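# Pack loose items into backpack, close its flap

## Task

The backpack's zip is already open all the way and must stay open. Its flap currently rests folded back over the body of the bag. Place every loose item inside the backpack, then bring the flap down over them so that, viewed from above, the flap's edge sits close to the rim nearly all the way around. Done only when: viewed from above, every item lies well within the rim; apart from its corners, no stretch of the flap's edge finishes below the rim inside the bag; the backpack's body rests flat on the table and inside its edge (the run fails if the body sticks out well beyond that edge); and nothing has fallen or been left off the table.

## Robot and tools

Robot: two arms, left_arm and right_arm. right_arm has a five-finger right hand; left_arm has the mirrored left hand. Bases in the scene frame: left_arm near (+0.031, +0.280, +0.023) m, right_arm near (-0.032, -0.353, +0.011) m. A post stands behind the arms and a camera stand sits between them just behind the bases.

Scene frame: origin at table-top height, midway between the arms; +x out over the table, +y toward left_arm, +z up. Arm names do not match image sides. All reported hand positions (metres) and quaternions (wxyz) are in this frame.

Hand point: a point fixed to the palm, 0.05 m in front of it and 0.15 m from the wrist mount along the fingers. Its +z runs along the straight fingers, +y points out of the palm, +x runs across the palm away from the thumb on the right hand (toward the thumb on the left hand). Straight fingertips reach 0.06-0.07 m past the point along +z and lie about 0.06 m behind it along -y. A wrist bracket on the little-finger side can strike things.

The row (28 numbers, each in [-1, 1], always all 28 even if one arm moves): left_arm dx, dy, dz, rx, ry, rz; left hand little, ring, middle, index, thumb_bend, thumb_turn, force_limit, speed; then the same 14 for right_arm. dx..dz are offsets along the scene axes, 1.0 = 0.6 m; rx, ry, rz form one rotation vector about the hand point, 1.0 = 180 degrees. Offsets count from the arm's current Hand target, not from its measured position nor from the previous row. Six zeros means no new pose for that arm. Finger numbers are targets (not offsets): -1 open/straight, +1 closed; thumb_turn -1 beside the palm, +1 opposite the fingers. force_limit maps -1..+1 to about 0..10 N at the fingertip (0..15 N for the two thumb motors). speed rises from near zero at -1 to full at +0.48 and above. To keep a hand unchanged, resend its last commanded eight numbers (or, before any command, its hand_measured six plus hand_force_limit and hand_speed). Gentle grips: close with speed -0.94 or lower. A thumb-opposed grasp fits objects about 0.035-0.065 m thick; a handle down to about 0.025 m; thumb tip against index pad can pinch light things up to about 0.08 m.

execute_actions(actions, cameras): actions is a list of actions; each action is up to 15 rows, one per 1/30 s step, the last row held to step 15. Every row in an action counts from the Hand target at that action's start; the next action starts from the new Hand target, so repeating an offset moves further. Images arrive only with an empty actions list or when cameras names them (["all"] or specific names; an unknown name invalidates the call).

move(target, speed, blend, blocking, cameras): target is one 28-number row or up to 15 rows; every row's offsets count from the same starting Hand targets. speed is the path's top speed in m/s (0.002 to 4.3, default 0.25; turning limited to twice that in rad/s), one value or one per target. blend (metres) rounds corners between targets; 0 stops at each. blocking=false returns after about 0.5 s while the move continues. Paths are straight, ignore obstacles and the other arm, and stop after 10 s. The hand lags and can stray, more when fast. The result adds a move: line (done, off_target, moving, held, fault) and limits (paced = pose clipped, held = steps withheld).

wait(seconds, cameras): lets time pass, 0 to 3600 s, sending nothing new. stop(cameras): brakes a running move. zoom_image(camera, region): enlarges [x0, y0, x1, y1] pixels (at most 504 x 504) of a camera's newest image; cameras are cam_high, cam_low, cam_left_wrist, cam_right_wrist, each 672x504. show_instructions: shows reference pages. finished_scene(scene=1): ends the scene permanently.

Results: end_effector_position and quat; Hand target (last commanded pose after the controller limits rotation to within 40 degrees of the measured one); joint positions, velocities, torques; hand_measured, hand_stopped_by (moving, target, force, stalled, fault) and hand_load_n, in motor order. A load near 0 after grasping means the grip was lost. The arm often rests 1-3 cm (sometimes 5 cm) short, mostly low, with no contact; send the missing distance as a further offset. A blocked arm keeps pressing until commanded back past its hand point. Lines about MOTOR HOT or FAULT mean an arm is overheating or has stopped; heat comes from holding loads, stretched reach or pushing against things.

Joint ranges (rad): waist ±2.880, shoulder 0 to 3.142, elbow 0 to 3.019, wrist pitch -1.693 to 1.571, wrist yaw ±1.571, wrist roll ±2.094.

Avoid: dropping items even slightly, releasing moving parts, fast impacts, hard pushes, hitting fixed or heavy things, excess finger force, and any clash between the two hands (the clearance check does not guard hands against each other). Keep everything on the table and the backpack flat and inside the table edge. Motions should be smooth.

Each tool is called after ">>>" by a JSON object that holds its "fn" and its "kwargs".

Reference images:

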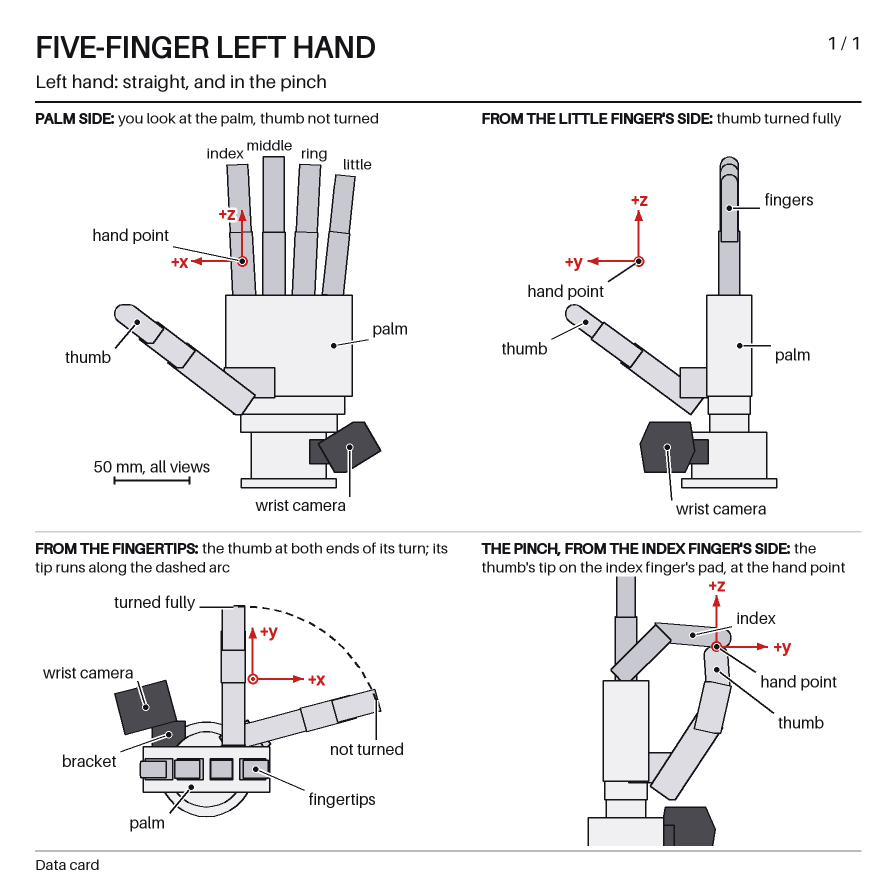

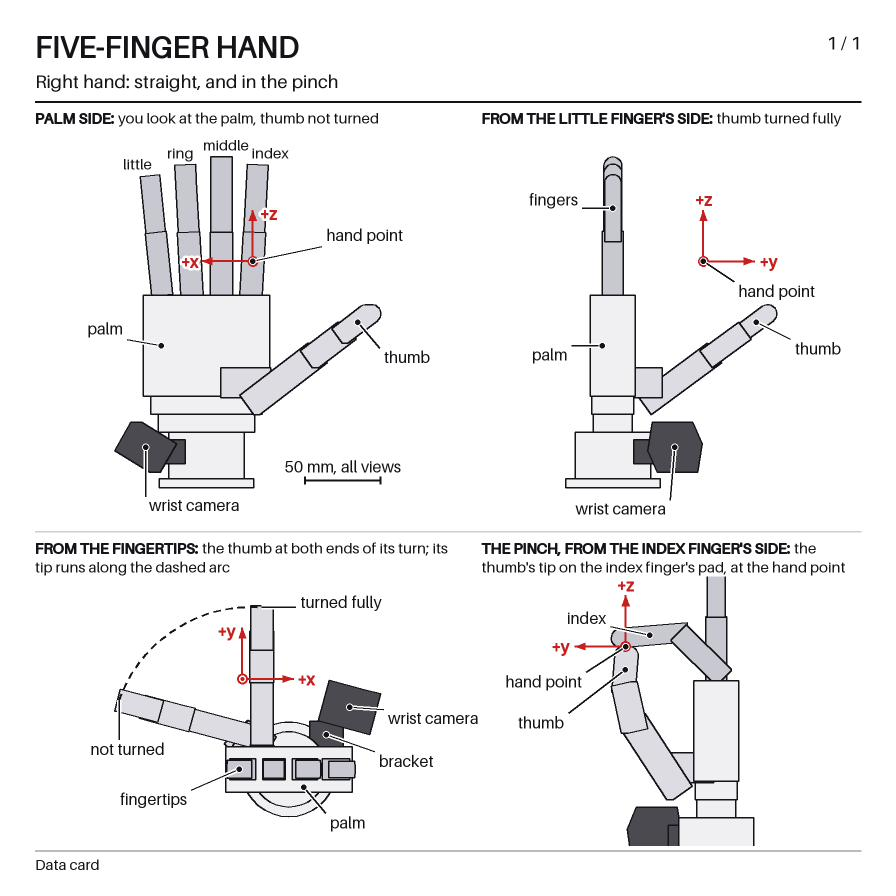

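## Session

>>> {"fn": "execute_actions", "kwargs": {"actions": []}}

Scene clock: 0.00 s.
left_arm: end_effector_position=(+0.3144, +0.6642, +0.1367) hand_measured=(-1.000, -1.000, -1.000, -1.000, -1.000, -1.000) hand_load_n=(+0.0, +0.0, +0.0, +0.0, +0.0, +0.0) hand_stopped_by=(target, target, target, target, target, target) hand_force_limit=0.00 hand_speed=-0.80 end_effector_quat_wxyz=(+0.023, -0.654, +0.756, -0.001) | right_arm: end_effector_position=(-0.0212, -0.1267, +0.1901) hand_measured=(-1.000, -1.000, -1.000, -1.000, -1.000, -1.000) hand_load_n=(+0.0, +0.0, +0.0, +0.0, +0.0, +0.0) hand_stopped_by=(target, target, target, target, target, target) hand_force_limit=0.00 hand_speed=-0.80 end_effector_quat_wxyz=(-0.017, +0.699, -0.715, -0.013)
Joint positions: left_arm=[0.863 1.748 1.463 -1.241 0.009 1.01] | right_arm=[1.239 0.823 0.802 -1.509 -0.009 1.239]
Joint velocities: within noise
Joint torques (N m): no reading
Heat: left arm: hottest waist 32 °C; right arm: hottest shoulder 30 °C.
Hand target: left_arm +0.3195, +0.6702, +0.1431; +0.033, -0.654, +0.756, +0.001 | right_arm -0.0191, -0.1211, +0.1989; -0.027, +0.699, -0.715, -0.018

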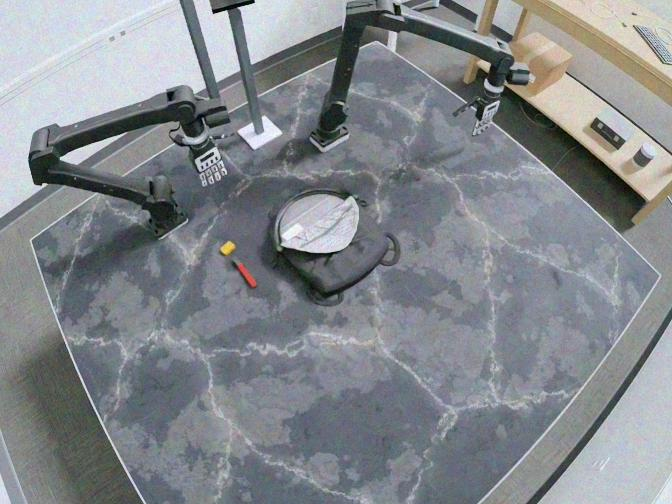

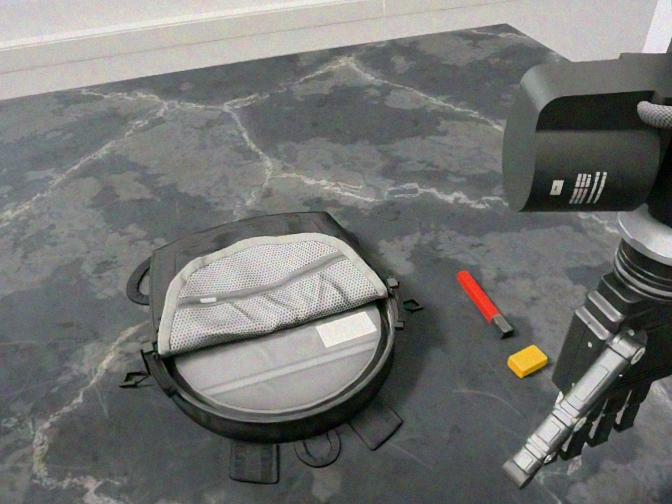

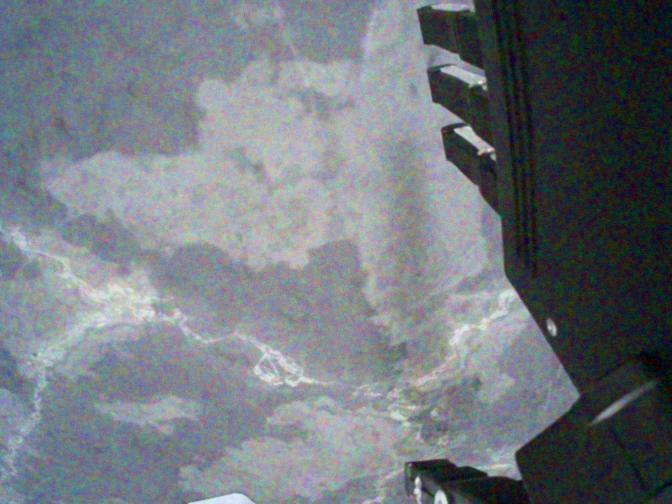

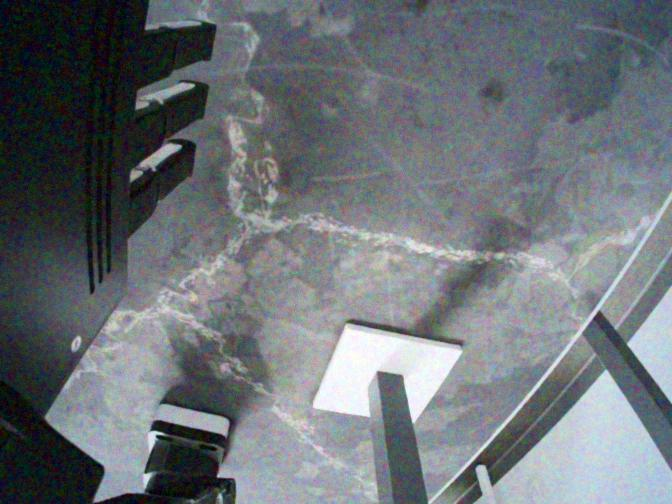

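>>> {"fn": "zoom_image", "kwargs": {"camera": "cam_low", "region": [100, 180, 436, 500]}}

>>> {"fn": "zoom_image", "kwargs": {"camera": "cam_low", "region": [430, 240, 598, 400]}}

>>> {"fn": "zoom_image", "kwargs": {"camera": "cam_high", "region": [190, 160, 430, 340]}}

Scaled by 1.500.

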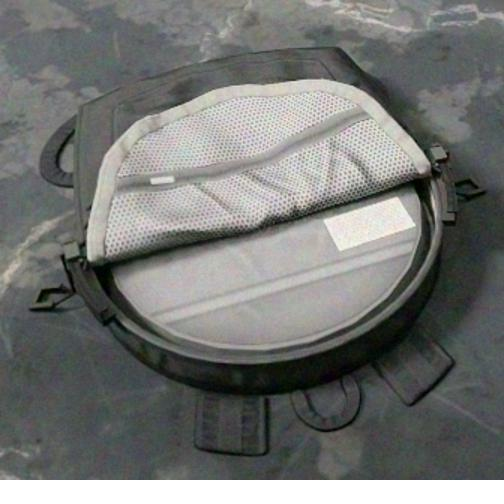

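Scaled by 3.000.

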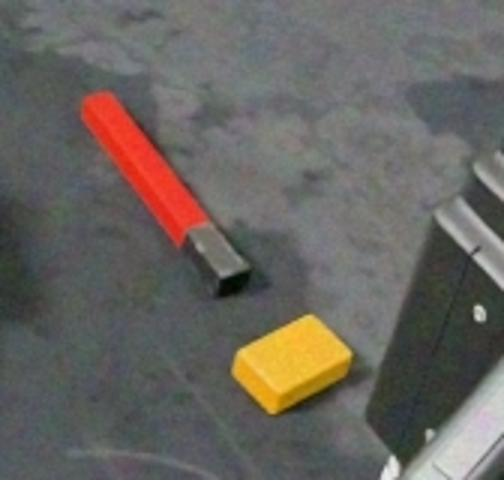

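Scaled by 2.100.

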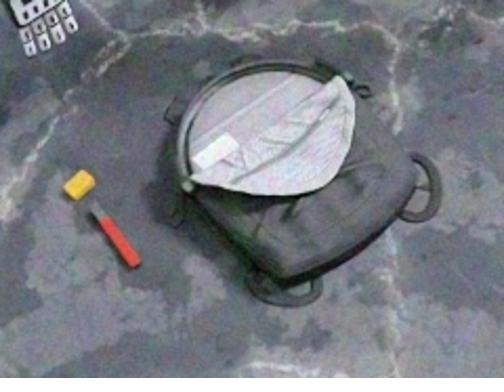

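>>> {"fn": "move", "kwargs": {"target": [[0.101,-0.867,0.312,0,0,0,-1,-1,-1,-1,-1,-1,0,-0.2,0,0,0,0,0,0,-1,-1,-1,-1,-1,-1,0,-0.8]], "cameras": ["cam_high","cam_left_wrist"]}}

Scene clock: 178.67 s.
left_arm: end_effector_position=(+0.3703, +0.1547, +0.3163) hand_measured=(-1.000, -1.000, -1.000, -1.000, -1.000, -1.000) hand_load_n=(+0.0, +0.0, +0.0, -0.5, +0.0, +0.0) hand_stopped_by=(target, target, target, target, target, target) hand_force_limit=0.00 hand_speed=-0.20 end_effector_quat_wxyz=(+0.023, -0.651, +0.759, +0.012) | right_arm: end_effector_position=(-0.0212, -0.1267, +0.1901) hand_measured=(-1.000, -1.000, -1.000, -1.000, -1.000, -1.000) hand_load_n=(+0.0, +0.0, +0.0, +0.0, +0.0, +0.0) hand_stopped_by=(target, target, target, target, target, target) hand_force_limit=0.00 hand_speed=-0.80 end_effector_quat_wxyz=(-0.017, +0.699, -0.715, -0.013)
Joint positions: left_arm=[-0.28 1.432 1.557 -1.692 -0.052 -0.124] | right_arm=[1.239 0.823 0.802 -1.509 -0.009 1.239]
Joint torques (N m): left_arm=[0.32 -13.57 12.62 -0.2 -0.3 -0.02] | right_arm=[-0.73 -3.37 10.91 0.27 0.12 -0.1]
Heat: left arm: hottest elbow 36 °C; right arm: hottest elbow 35 °C.
Hand target: left_arm +0.3802, +0.1500, +0.3304; +0.033, -0.654, +0.756, +0.001 | right_arm -0.0191, -0.1211, +0.1989; -0.027, +0.699, -0.715, -0.018
Off the commanded pose: left_arm 0.018 m, 2 deg | right_arm 0.011 m, 1 deg.
joint at its limit (left arm) — joint 4 (wrist pitch), lower limit.
move: off_target (left_arm)
cam_left_wrist: T_world_to_cam=[[0.90779, -0.4172, 0.04307, -0.28988], [-0.38284, -0.78229, 0.49139, 0.10471], [-0.17131, -0.46257, -0.86988, 0.52295]] pos_world=[0.39283, 0.20287, 0.41594]

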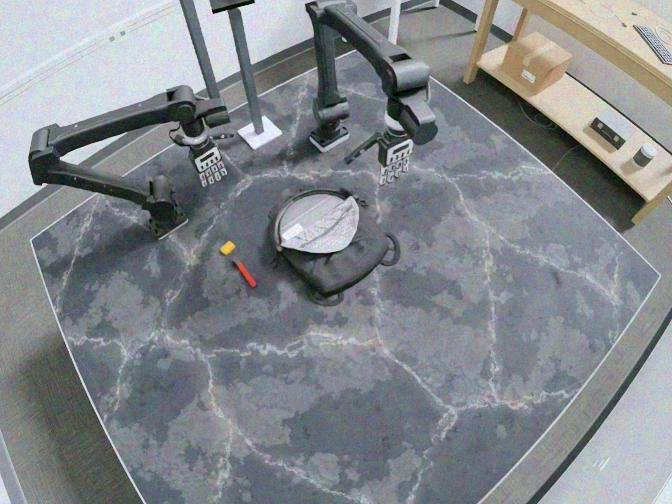

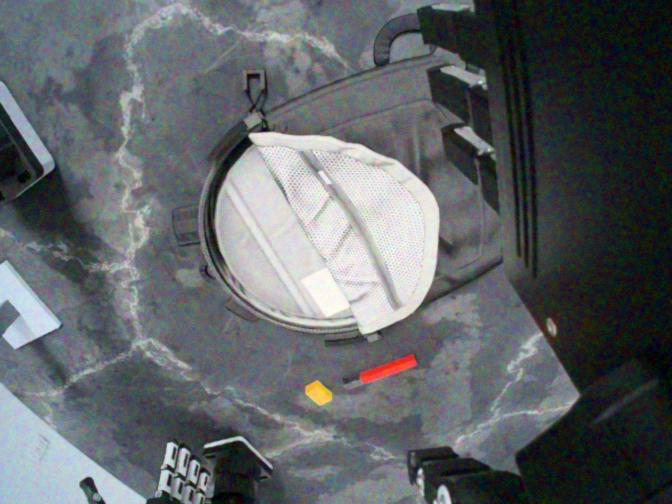

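>>> {"fn": "zoom_image", "kwargs": {"camera": "cam_left_wrist", "region": [160, 60, 510, 420]}}

Scaled by 1.400 from the camera's image (finer frame: 960x720).

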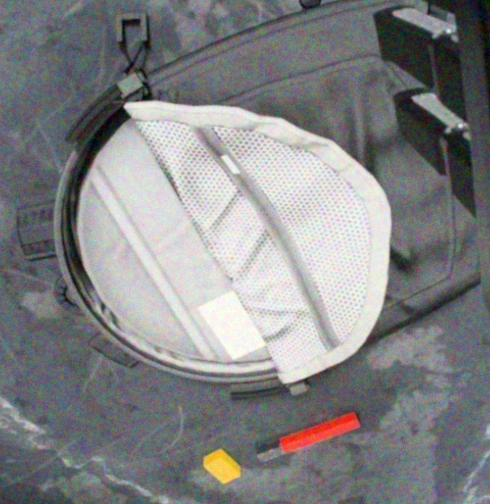

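>>> {"fn": "move", "kwargs": {"target": [[-0.170,-0.672,-0.217,-0.2285,-0.1758,-0.4326,-1,-1,-0.3,-0.3,-1,1,-0.5,0,0,0,0,0,0,0,-1,-1,-1,-1,-1,-1,0,-0.8]], "cameras": ["cam_high","cam_left_wrist","cam_low"]}}

Scene clock: 190.13 s.
left_arm: end_effector_position=(+0.2778, -0.2451, +0.1982) hand_measured=(-1.000, -1.000, -0.300, -0.300, -1.000, +1.000) hand_load_n=(+0.0, +0.0, +0.5, +0.0, +0.0, +0.0) hand_stopped_by=(target, target, target, target, target, target) hand_force_limit=-0.50 hand_speed=0.00 end_effector_quat_wxyz=(-0.004, -0.012, +0.910, -0.415) | right_arm: end_effector_position=(-0.0212, -0.1267, +0.1901) hand_measured=(-1.000, -1.000, -1.000, -1.000, -1.000, -1.000) hand_load_n=(+0.0, +0.0, +0.0, +0.0, +0.0, +0.0) hand_stopped_by=(target, target, target, target, target, target) hand_force_limit=0.00 hand_speed=-0.80 end_effector_quat_wxyz=(-0.017, +0.699, -0.715, -0.013)
Joint positions: left_arm=[-0.985 1.558 1.268 -0.515 0.43 0.387] | right_arm=[1.239 0.823 0.802 -1.509 -0.009 1.239]
Joint torques (N m): left_arm=[-1.03 -17.2 10 1.83 0.41 0.23] | right_arm=[0.15 -4.42 11.02 0.32 0.01 -0.15]
Heat: left arm: hottest elbow 36 °C; right arm: hottest elbow 35 °C.
Hand target: left_arm +0.2782, -0.2532, +0.2000; +0.000, +0.000, +0.906, -0.423 | right_arm -0.0191, -0.1211, +0.1989; -0.027, +0.699, -0.715, -0.018
Off the commanded pose: left_arm 0.008 m, 2 deg | right_arm 0.011 m, 1 deg.
move: done
cam_left_wrist: T_world_to_cam=[[-0.24703, -0.60041, 0.76058, -0.23395], [-0.8131, 0.5554, 0.17435, 0.3248], [-0.52711, -0.57536, -0.62539, 0.24223]] pos_world=[0.33399, -0.18149, 0.2728]
Images, in order (width x height): cam_high 672x504, cam_low 672x504, cam_left_wrist 672x504.

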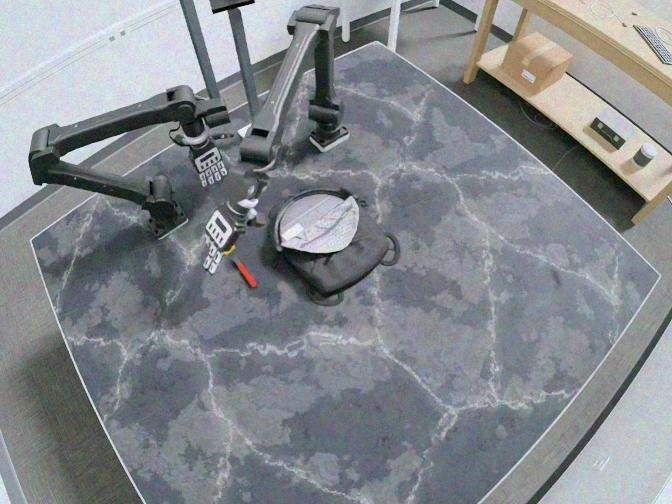

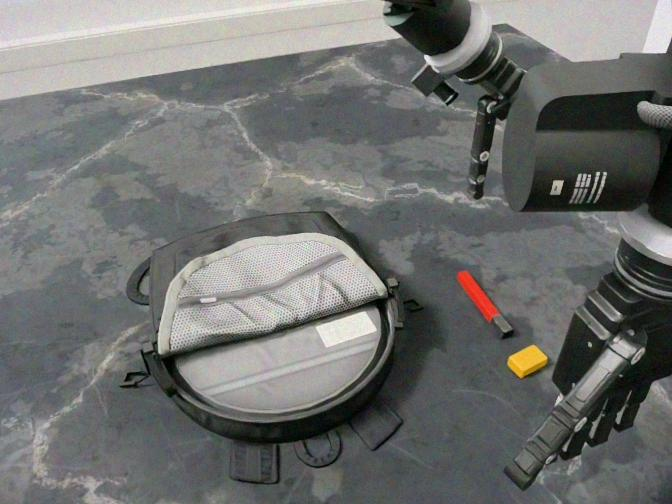

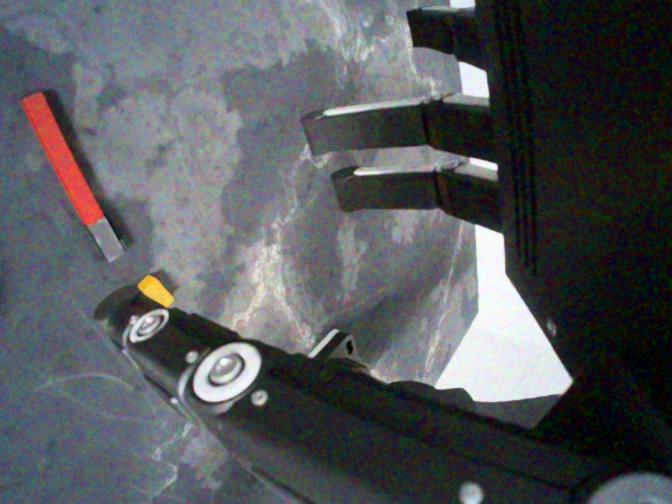

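>>> {"fn": "zoom_image", "kwargs": {"camera": "cam_left_wrist", "region": [0, 60, 260, 360]}}

Scaled by 1.680 from the camera's image (finer frame: 960x720).

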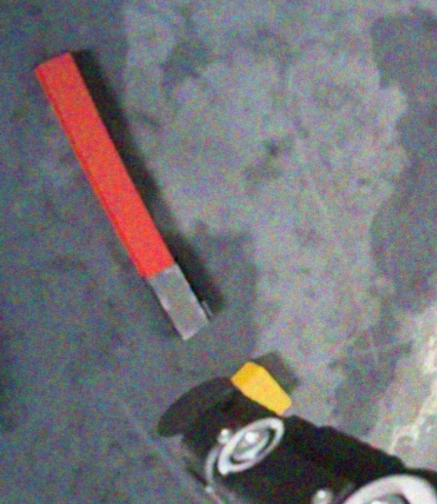

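>>> {"fn": "move", "kwargs": {"target": [[0,0.015,-0.19,0,0,0,-1,-1,-0.3,-0.3,-0.8,1,-0.5,0,0,0,0,0,0,0,-1,-1,-1,-1,-1,-1,0,-0.8]], "cameras": ["cam_left_wrist","cam_low"]}}

>>> {"fn": "zoom_image", "kwargs": {"camera": "cam_low", "region": [400, 180, 600, 380]}}

Scene clock: 211.77 s.
left_arm: end_effector_position=(+0.2747, -0.2415, +0.0828) hand_measured=(-1.000, -1.000, -0.300, -0.300, -0.800, +1.000) hand_load_n=(-0.5, +0.0, +0.0, +0.0, +0.0, +0.0) hand_stopped_by=(target, target, target, target, target, target) hand_force_limit=-0.50 hand_speed=0.00 end_effector_quat_wxyz=(-0.006, -0.007, +0.910, -0.414) | right_arm: end_effector_position=(-0.0212, -0.1267, +0.1901) hand_measured=(-1.000, -1.000, -1.000, -1.000, -1.000, -1.000) hand_load_n=(+0.0, +0.0, -0.5, +0.0, +0.0, +0.0) hand_stopped_by=(target, target, target, target, target, target) hand_force_limit=0.00 hand_speed=-0.80 end_effector_quat_wxyz=(-0.017, +0.699, -0.715, -0.013)
Joint positions: left_arm=[-0.985 1.682 1.087 -0.217 0.437 0.397] | right_arm=[1.239 0.823 0.802 -1.509 -0.009 1.239]
Joint torques (N m): left_arm=[0.03 -19.08 8.27 1.99 0.47 0.24] | right_arm=[-0.38 -3.96 11.15 0.28 -0.06 -0.17]
Heat: left arm: hottest elbow 37 °C; right arm: hottest elbow 35 °C.
Hand target: left_arm +0.2782, -0.2443, +0.0861; +0.000, +0.000, +0.906, -0.423 | right_arm -0.0191, -0.1211, +0.1989; -0.027, +0.699, -0.715, -0.018
Off the commanded pose: left_arm 0.005 m, 2 deg | right_arm 0.011 m, 1 deg.
move: done
cam_left_wrist: T_world_to_cam=[[-0.25428, -0.59864, 0.75958, -0.14223], [-0.80689, 0.5643, 0.17461, 0.34085], [-0.53316, -0.5685, -0.62653, 0.17394]] pos_world=[0.3316, -0.1786, 0.1575]
Images, in order (width x height): cam_low 672x504, cam_left_wrist 672x504.

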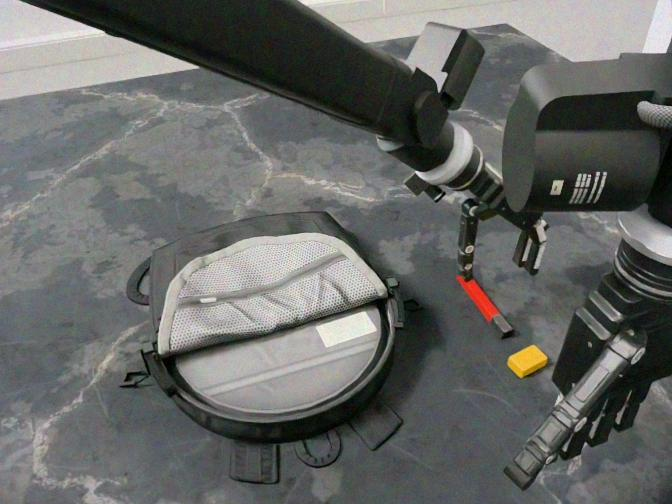

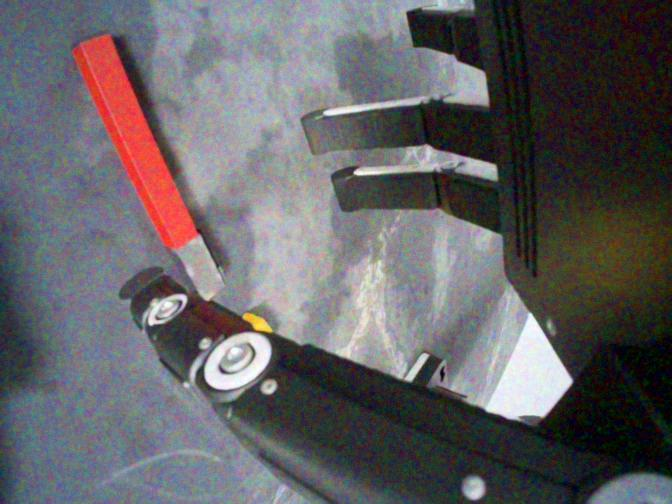

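Scaled by 2.520.

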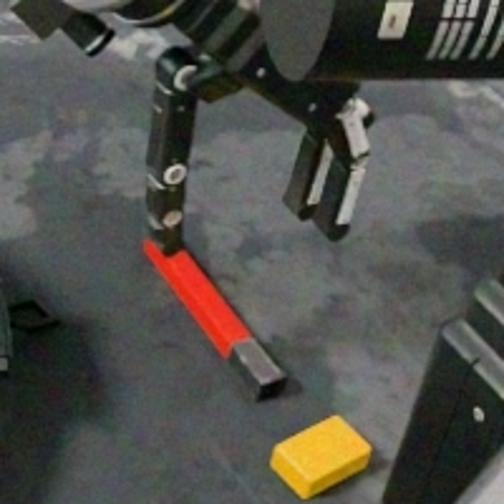

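>>> {"fn": "zoom_image", "kwargs": {"camera": "cam_left_wrist", "region": [60, 20, 360, 360]}}

Scaled by 1.482 from the camera's image (finer frame: 960x720).

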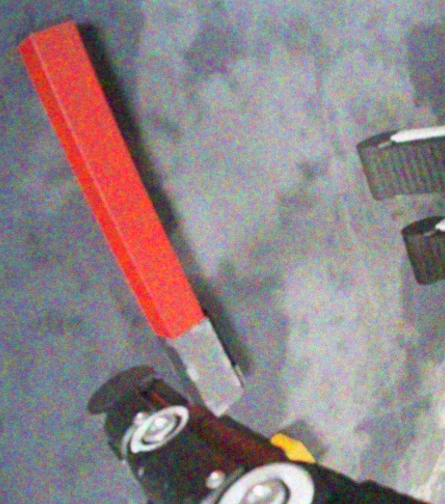

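>>> {"fn": "move", "kwargs": {"target": [[0.0113,0.013,-0.0885,0,0,0,-1,-1,-0.3,-0.3,-0.8,1,-0.5,0,0,0,0,0,0,0,-1,-1,-1,-1,-1,-1,0,-0.8]], "cameras": ["cam_left_wrist","cam_low"], "speed": 0.1}}

>>> {"fn": "zoom_image", "kwargs": {"camera": "cam_low", "region": [400, 180, 600, 380]}}

Scene clock: 233.23 s.
left_arm: end_effector_position=(+0.2791, -0.2380, +0.0365) hand_measured=(-1.000, -1.000, -0.300, -0.300, -0.800, +1.000) hand_load_n=(+0.0, +0.0, +0.0, +0.0, +0.0, +0.0) hand_stopped_by=(target, target, target, target, target, target) hand_force_limit=-0.50 hand_speed=0.00 end_effector_quat_wxyz=(-0.005, -0.003, +0.908, -0.419) | right_arm: end_effector_position=(-0.0212, -0.1267, +0.1901) hand_measured=(-1.000, -1.000, -1.000, -1.000, -1.000, -1.000) hand_load_n=(+0.0, +0.0, +0.0, +0.0, +0.0, +0.0) hand_stopped_by=(target, target, target, target, target, target) hand_force_limit=0.00 hand_speed=-0.80 end_effector_quat_wxyz=(-0.017, +0.699, -0.715, -0.013)
Joint positions: left_arm=[-0.972 1.756 1.035 -0.083 0.451 0.411] | right_arm=[1.239 0.823 0.802 -1.509 -0.009 1.239]
Joint torques (N m): left_arm=[1.26 -19.19 7.24 1.92 0.5 0.19] | right_arm=[-0.44 -4.72 10.92 0.38 0.09 -0.19]
Heat: left arm: hottest elbow 36 °C; right arm: hottest elbow 35 °C.
Hand target: left_arm +0.2849, -0.2364, +0.0330; +0.000, +0.000, +0.906, -0.423 | right_arm -0.0191, -0.1211, +0.1989; -0.027, +0.699, -0.715, -0.018
Off the commanded pose: left_arm 0.007 m, 1 deg | right_arm 0.011 m, 1 deg.
move: done
cam_left_wrist: T_world_to_cam=[[-0.26252, -0.58845, 0.76473, -0.09942], [-0.80428, 0.57131, 0.16352, 0.35185], [-0.53312, -0.57213, -0.62326, 0.14824]] pos_world=[0.33591, -0.17471, 0.11089]
Images, in order (width x height): cam_low 672x504, cam_left_wrist 672x504.

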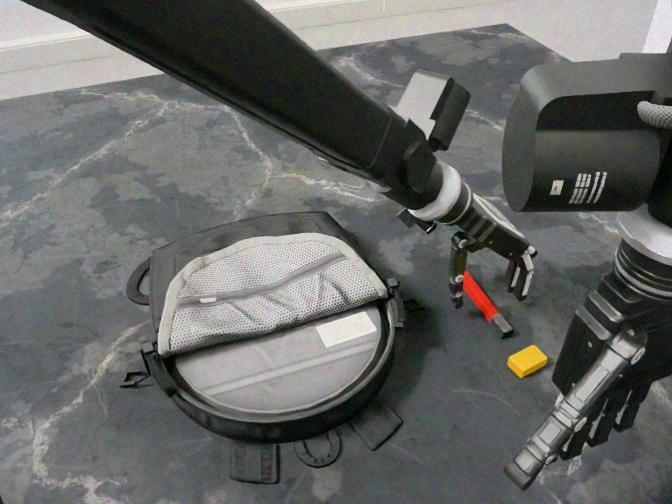

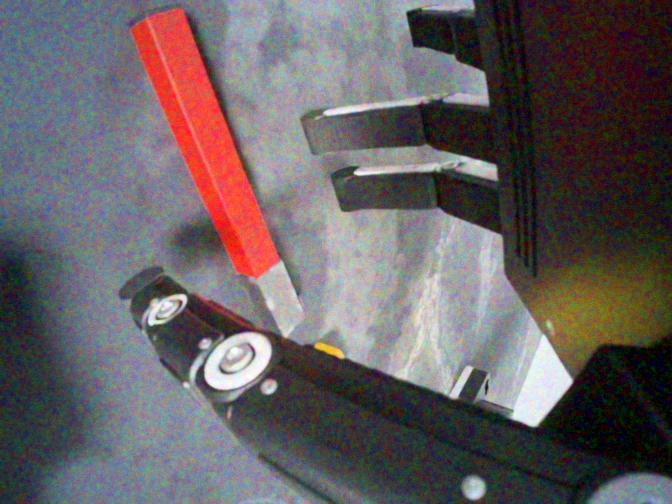

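Scaled by 2.520.

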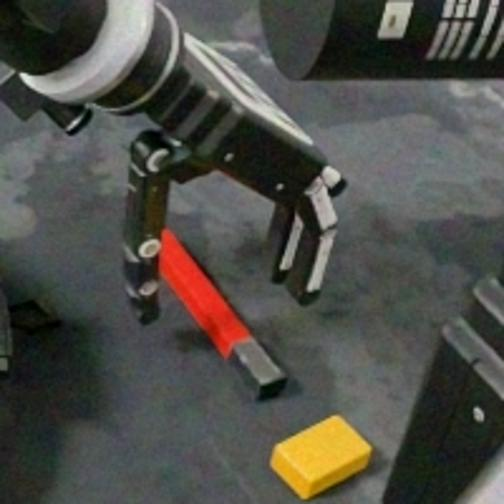

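>>> {"fn": "move", "kwargs": {"target": [[0.005,0.003,-0.015,0,0,0,-1,-1,-0.3,-0.3,-0.8,1,-0.5,0,0,0,0,0,0,0,-1,-1,-1,-1,-1,-1,0,-0.8],[0.005,0.003,-0.015,0,0,0,-1,-1,0.1,0.1,-0.4,1,-0.6,-0.9,0,0,0,0,0,0,-1,-1,-1,-1,-1,-1,0,-0.8]], "cameras": ["cam_left_wrist","cam_low"], "speed": 0.1}}

>>> {"fn": "zoom_image", "kwargs": {"camera": "cam_low", "region": [400, 180, 600, 380]}}

Scene clock: 245.63 s.
left_arm: end_effector_position=(+0.2838, -0.2393, +0.0336) hand_measured=(-1.000, -1.000, +0.100, +0.100, -0.400, +1.000) hand_load_n=(+0.0, +0.0, +0.0, +0.0, +0.0, +0.0) hand_stopped_by=(target, target, target, target, target, target) hand_force_limit=-0.60 hand_speed=-0.90 end_effector_quat_wxyz=(-0.002, -0.001, +0.906, -0.424) | right_arm: end_effector_position=(-0.0212, -0.1267, +0.1901) hand_measured=(-1.000, -1.000, -1.000, -1.000, -1.000, -1.000) hand_load_n=(+0.0, +0.0, +0.0, +0.0, +0.0, +0.0) hand_stopped_by=(target, target, target, target, target, target) hand_force_limit=0.00 hand_speed=-0.80 end_effector_quat_wxyz=(-0.017, +0.699, -0.715, -0.013)
Joint positions: left_arm=[-0.966 1.767 1.035 -0.063 0.456 0.416] | right_arm=[1.239 0.823 0.802 -1.509 -0.009 1.239]
Joint torques (N m): left_arm=[1.44 -17.49 6.56 1.99 0.48 0.21] | right_arm=[-0.26 -3.43 11.21 0.38 0.02 -0.14]
Heat: left arm: hottest elbow 36 °C; right arm: hottest elbow 35 °C.
Hand target: left_arm +0.2880, -0.2346, +0.0240; +0.000, +0.000, +0.906, -0.423 | right_arm -0.0191, -0.1211, +0.1989; -0.027, +0.699, -0.715, -0.018
Off the commanded pose: left_arm 0.011 m, 0 deg | right_arm 0.011 m, 1 deg.
move: off_target (left_arm); target 2's new numbers were sent with left_arm's hand 0.011 m and 0 deg from that target
cam_left_wrist: T_world_to_cam=[[-0.26851, -0.58021, 0.76894, -0.09311], [-0.80504, 0.57351, 0.15163, 0.35806], [-0.52897, -0.57831, -0.62108, 0.14551]] pos_world=[0.34022, -0.17522, 0.10768]
Images, in order (width x height): cam_low 672x504, cam_left_wrist 672x504.

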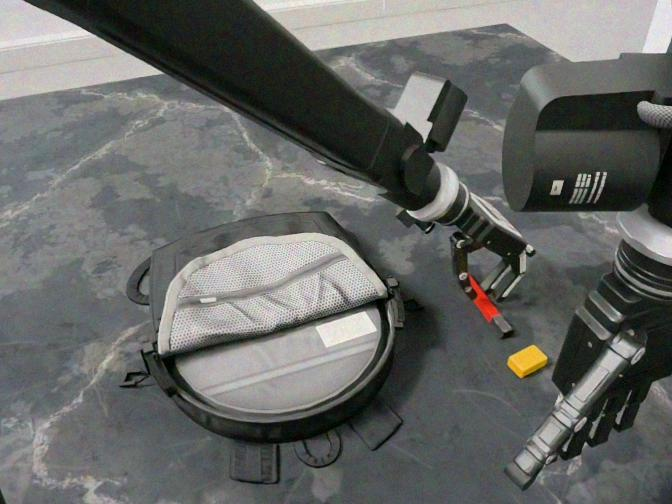

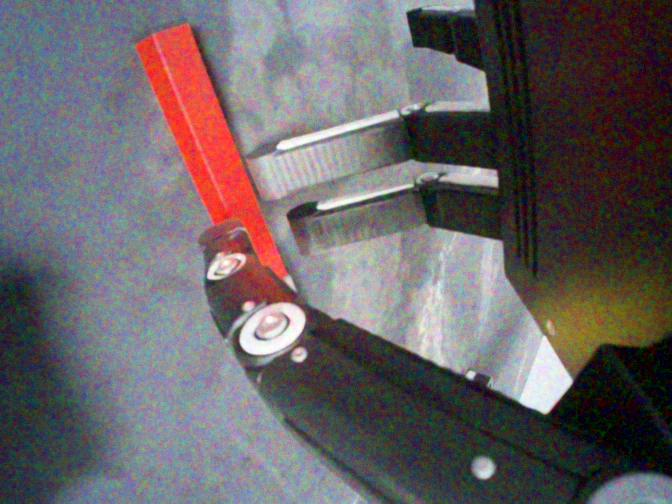

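Scaled by 2.520.

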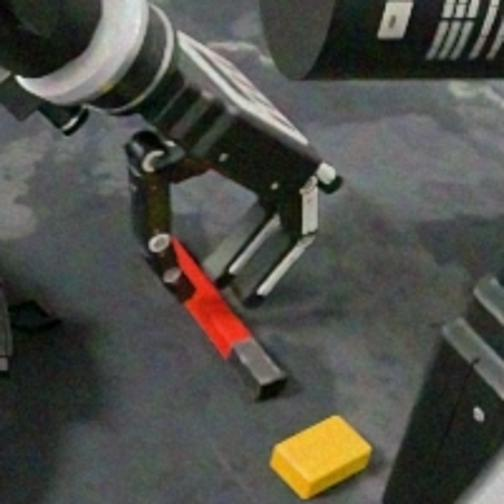

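>>> {"fn": "move", "kwargs": {"target": [[0,0,0.0,0,0,0,-1,-1,-0.1,-0.1,-0.65,1,-0.5,0,0,0,0,0,0,0,-1,-1,-1,-1,-1,-1,0,-0.8],[0.0,0.002,-0.02,0,0,0,-1,-1,-0.1,-0.1,-0.65,1,-0.5,0,0,0,0,0,0,0,-1,-1,-1,-1,-1,-1,0,-0.8]], "cameras": ["cam_left_wrist","cam_low"], "speed": 0.1}}

>>> {"fn": "zoom_image", "kwargs": {"camera": "cam_low", "region": [400, 180, 600, 380]}}

Scene clock: 257.63 s.
left_arm: end_effector_position=(+0.2834, -0.2385, +0.0225) hand_measured=(-1.000, -1.000, -0.100, -0.100, -0.650, +1.000) hand_load_n=(-0.5, +0.0, +0.0, +0.0, +0.0, +0.0) hand_stopped_by=(target, target, target, target, target, target) hand_force_limit=-0.50 hand_speed=0.00 end_effector_quat_wxyz=(-0.002, +0.000, +0.905, -0.425) | right_arm: end_effector_position=(-0.0212, -0.1267, +0.1901) hand_measured=(-1.000, -1.000, -1.000, -1.000, -1.000, -1.000) hand_load_n=(+0.0, +0.0, +0.0, +0.0, +0.0, +0.0) hand_stopped_by=(target, target, target, target, target, target) hand_force_limit=0.00 hand_speed=-0.80 end_effector_quat_wxyz=(-0.017, +0.699, -0.715, -0.013)
Joint positions: left_arm=[-0.965 1.786 1.023 -0.029 0.459 0.418] | right_arm=[1.239 0.823 0.802 -1.509 -0.009 1.239]
Joint torques (N m): left_arm=[1.03 -18.2 6.5 1.89 0.4 0.19] | right_arm=[-0.5 -4.37 10.93 0.61 0.03 -0.14]
Heat: left arm: hottest elbow 35 °C; right arm: hottest elbow 36 °C.
Hand target: left_arm +0.2881, -0.2333, +0.0119; +0.000, +0.000, +0.906, -0.423 | right_arm -0.0191, -0.1211, +0.1989; -0.027, +0.699, -0.715, -0.018
Off the commanded pose: left_arm 0.013 m, 0 deg | right_arm 0.011 m, 1 deg.
move: off_target (left_arm)
cam_left_wrist: T_world_to_cam=[[-0.27059, -0.57761, 0.77016, -0.08304], [-0.80386, 0.57575, 0.14938, 0.35913], [-0.5297, -0.57869, -0.62011, 0.13895]] pos_world=[0.33983, -0.17433, 0.09648]
Images, in order (width x height): cam_low 672x504, cam_left_wrist 672x504.

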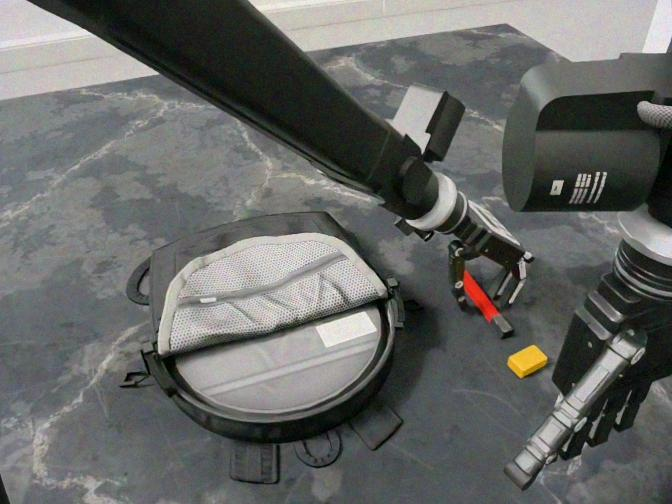

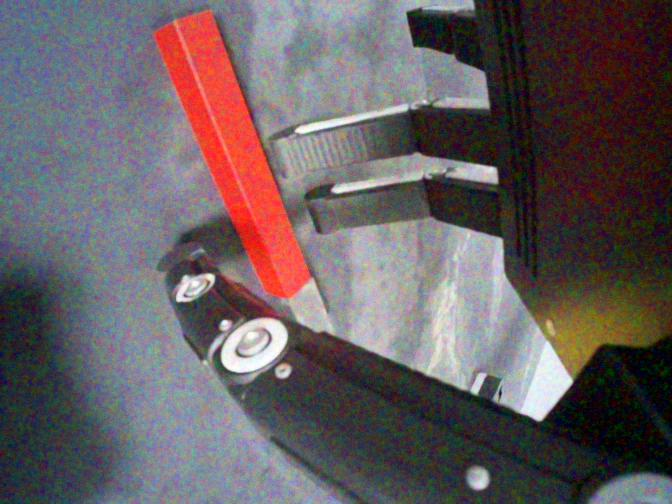

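Scaled by 2.520.

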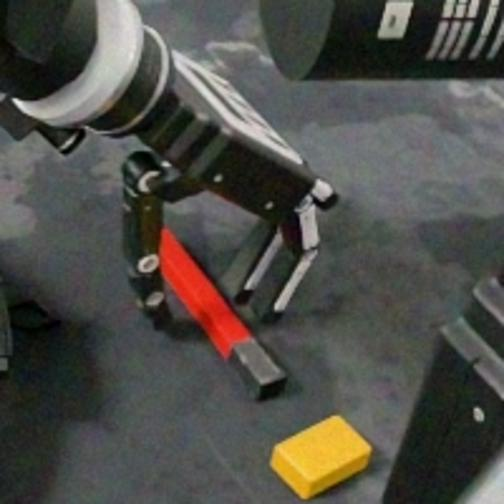

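>>> {"fn": "move", "kwargs": {"target": [[0,0,0.0,0,0,0,-1,-1,0.2,0.2,-0.3,1,-0.6,-0.9,0,0,0,0,0,0,-1,-1,-1,-1,-1,-1,0,-0.8]], "cameras": ["cam_left_wrist","cam_low"]}}

>>> {"fn": "zoom_image", "kwargs": {"camera": "cam_low", "region": [400, 180, 600, 380]}}

Scene clock: 264.03 s.
left_arm: end_effector_position=(+0.2833, -0.2383, +0.0218) hand_measured=(-1.000, -1.000, +0.200, +0.200, -0.300, +1.000) hand_load_n=(+0.0, +0.0, +0.0, +0.0, +0.0, +0.0) hand_stopped_by=(target, target, target, target, target, target) hand_force_limit=-0.60 hand_speed=-0.90 end_effector_quat_wxyz=(-0.002, +0.000, +0.905, -0.425) | right_arm: end_effector_position=(-0.0212, -0.1267, +0.1901) hand_measured=(-1.000, -1.000, -1.000, -1.000, -1.000, -1.000) hand_load_n=(+0.0, +0.0, +0.0, +0.0, -0.5, +0.0) hand_stopped_by=(target, target, target, target, target, target) hand_force_limit=0.00 hand_speed=-0.80 end_effector_quat_wxyz=(-0.017, +0.699, -0.715, -0.013)
Joint positions: left_arm=[-0.965 1.787 1.023 -0.029 0.459 0.418] | right_arm=[1.239 0.823 0.802 -1.509 -0.009 1.239]
Joint torques (N m): left_arm=[1.14 -18.61 6.57 1.88 0.38 0.2] | right_arm=[-0.56 -3.72 10.96 0.42 0.03 -0.15]
Heat: left arm: hottest elbow 35 °C; right arm: hottest elbow 36 °C.
Hand target: left_arm +0.2881, -0.2333, +0.0119; +0.000, +0.000, +0.906, -0.423 | right_arm -0.0191, -0.1211, +0.1989; -0.027, +0.699, -0.715, -0.018
Off the commanded pose: left_arm 0.012 m, 0 deg | right_arm 0.011 m, 1 deg.
move: done
cam_left_wrist: T_world_to_cam=[[-0.27011, -0.57826, 0.76984, -0.08279], [-0.80378, 0.57562, 0.15035, 0.35894], [-0.53007, -0.57817, -0.62028, 0.13882]] pos_world=[0.33973, -0.17423, 0.09588]
Images, in order (width x height): cam_low 672x504, cam_left_wrist 672x504.

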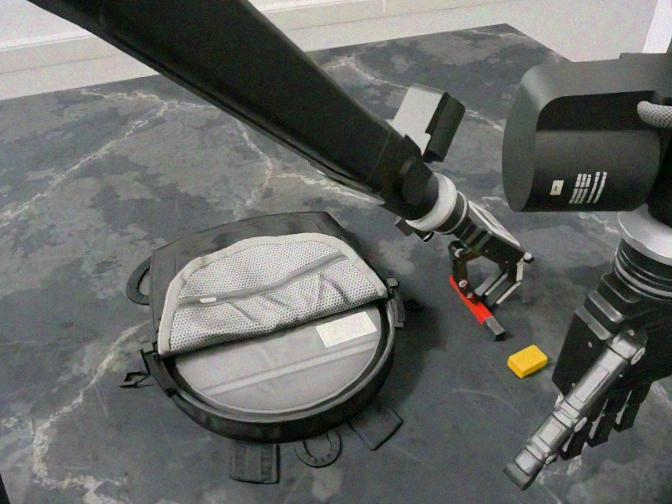

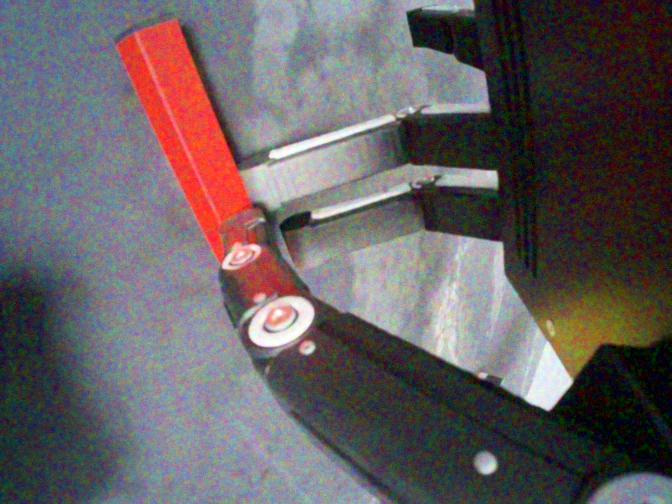

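Scaled by 2.520.

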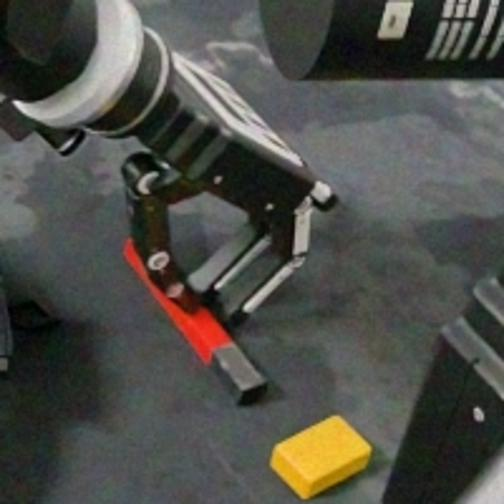

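>>> {"fn": "move", "kwargs": {"target": [[0,0,0.0,0,0,0,-1,-1,0.3,0.3,-0.1,1,-0.7,-0.92,0,0,0,0,0,0,-1,-1,-1,-1,-1,-1,0,-0.8]], "cameras": ["cam_left_wrist","cam_low"]}}

>>> {"fn": "zoom_image", "kwargs": {"camera": "cam_low", "region": [400, 180, 600, 380]}}

Scene clock: 269.67 s.
left_arm: end_effector_position=(+0.2833, -0.2383, +0.0218) hand_measured=(-1.000, -1.000, +0.274, +0.300, -0.256, +1.000) hand_load_n=(+0.0, +0.0, +2.5, +0.0, +2.0, +0.0) hand_stopped_by=(target, target, force, target, force, target) hand_force_limit=-0.70 hand_speed=-0.92 end_effector_quat_wxyz=(-0.002, +0.000, +0.905, -0.425) | right_arm: end_effector_position=(-0.0212, -0.1267, +0.1901) hand_measured=(-1.000, -1.000, -1.000, -1.000, -1.000, -1.000) hand_load_n=(+0.0, +0.0, +0.0, +0.0, +0.0, +0.0) hand_stopped_by=(target, target, target, target, target, target) hand_force_limit=0.00 hand_speed=-0.80 end_effector_quat_wxyz=(-0.017, +0.699, -0.715, -0.013)
Joint positions: left_arm=[-0.965 1.787 1.023 -0.029 0.459 0.418] | right_arm=[1.239 0.823 0.802 -1.509 -0.009 1.239]
Joint torques (N m): left_arm=[0.67 -17.67 6.64 1.68 0.38 0.21] | right_arm=[-0.79 -4.19 10.99 0.36 0.04 -0.06]
Heat: left arm: hottest elbow 35 °C; right arm: hottest elbow 36 °C.
Hand target: left_arm +0.2881, -0.2333, +0.0119; +0.000, +0.000, +0.906, -0.423 | right_arm -0.0191, -0.1211, +0.1989; -0.027, +0.699, -0.715, -0.018
Off the commanded pose: left_arm 0.012 m, 0 deg | right_arm 0.011 m, 1 deg.
move: done
cam_left_wrist: T_world_to_cam=[[-0.27011, -0.57826, 0.76984, -0.08279], [-0.80378, 0.57562, 0.15035, 0.35894], [-0.53007, -0.57817, -0.62028, 0.13882]] pos_world=[0.33973, -0.17423, 0.09588]
Images, in order (width x height): cam_low 672x504, cam_left_wrist 672x504.

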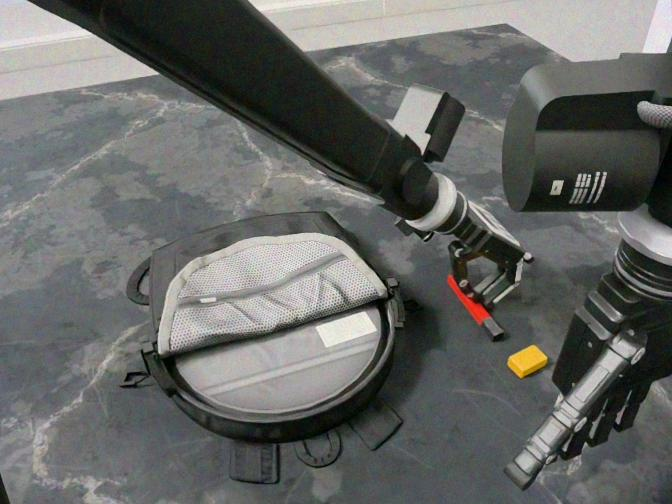

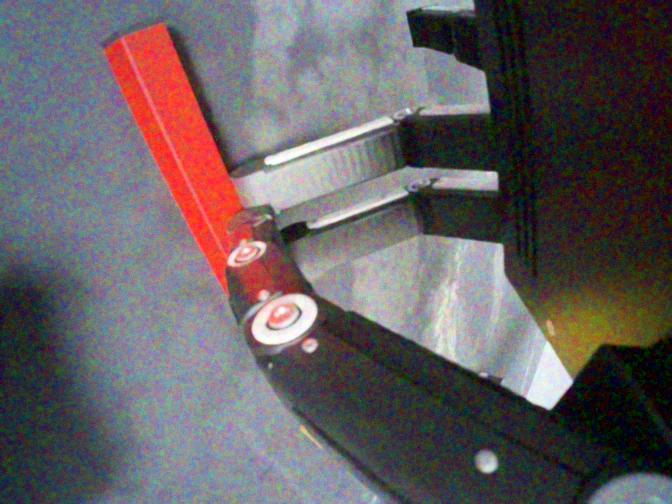

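Scaled by 2.520.

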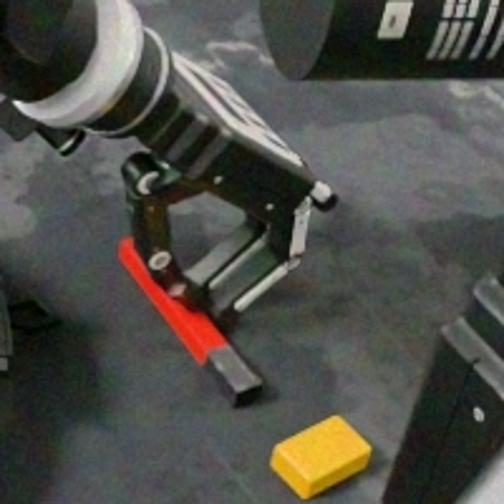

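>>> {"fn": "move", "kwargs": {"target": [[0,0,0.13,0,0,0,-1,-1,0.3,0.3,-0.1,1,-0.7,-0.92,0,0,0,0,0,0,-1,-1,-1,-1,-1,-1,0,-0.8]], "cameras": ["cam_left_wrist","cam_low"], "speed": 0.06}}

>>> {"fn": "zoom_image", "kwargs": {"camera": "cam_low", "region": [400, 180, 600, 380]}}

Scene clock: 274.63 s.
left_arm: end_effector_position=(+0.2702, -0.2196, +0.0658) hand_measured=(-1.000, -1.000, +0.274, +0.300, -0.256, +1.000) hand_load_n=(+0.0, +0.0, +2.5, +0.0, +2.0, +0.0) hand_stopped_by=(target, target, force, target, force, target) hand_force_limit=-0.70 hand_speed=-0.92 end_effector_quat_wxyz=(-0.016, -0.007, +0.914, -0.405) | right_arm: end_effector_position=(-0.0212, -0.1267, +0.1901) hand_measured=(-1.000, -1.000, -1.000, -1.000, -1.000, -1.000) hand_load_n=(+0.0, +0.0, +0.0, +0.0, +0.0, +0.0) hand_stopped_by=(target, target, target, target, target, target) hand_force_limit=0.00 hand_speed=-0.80 end_effector_quat_wxyz=(-0.017, +0.699, -0.715, -0.013)
Joint positions: left_arm=[-0.965 1.673 1.032 -0.205 0.459 0.418] | right_arm=[1.239 0.823 0.802 -1.509 -0.009 1.239]
Joint torques (N m): left_arm=[1.2 -19.37 11.75 0.7 0.38 0.21] | right_arm=[-0.44 -4.78 10.84 0.38 0.01 -0.16]
Heat: left arm: hottest elbow 35 °C; right arm: hottest elbow 36 °C.
Hand target: left_arm +0.2881, -0.2334, +0.0900; +0.000, +0.000, +0.906, -0.423 | right_arm -0.0191, -0.1211, +0.1989; -0.027, +0.699, -0.715, -0.018
Off the commanded pose: left_arm 0.033 m, 3 deg | right_arm 0.011 m, 1 deg.
move: off_target (left_arm)
cam_left_wrist: T_world_to_cam=[[-0.2472, -0.61112, 0.75195, -0.12156], [-0.79849, 0.56809, 0.1992, 0.32471], [-0.54891, -0.55119, -0.6284, 0.18156]] pos_world=[0.32889, -0.15867, 0.14082]
Images, in order (width x height): cam_low 672x504, cam_left_wrist 672x504.

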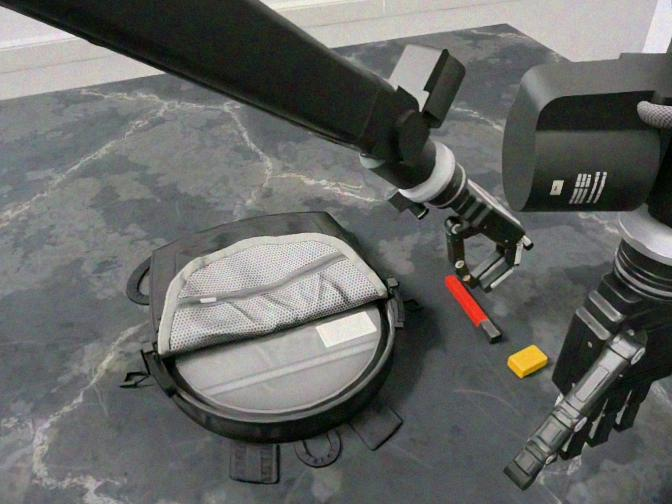

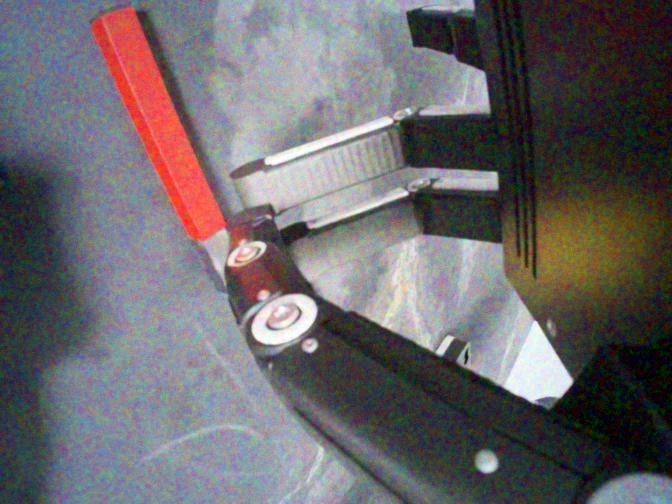

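Scaled by 2.520.

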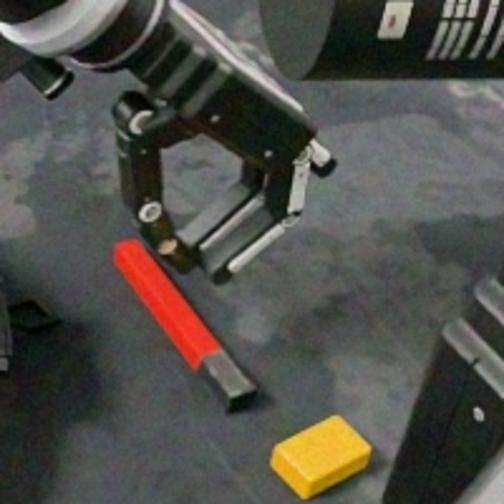

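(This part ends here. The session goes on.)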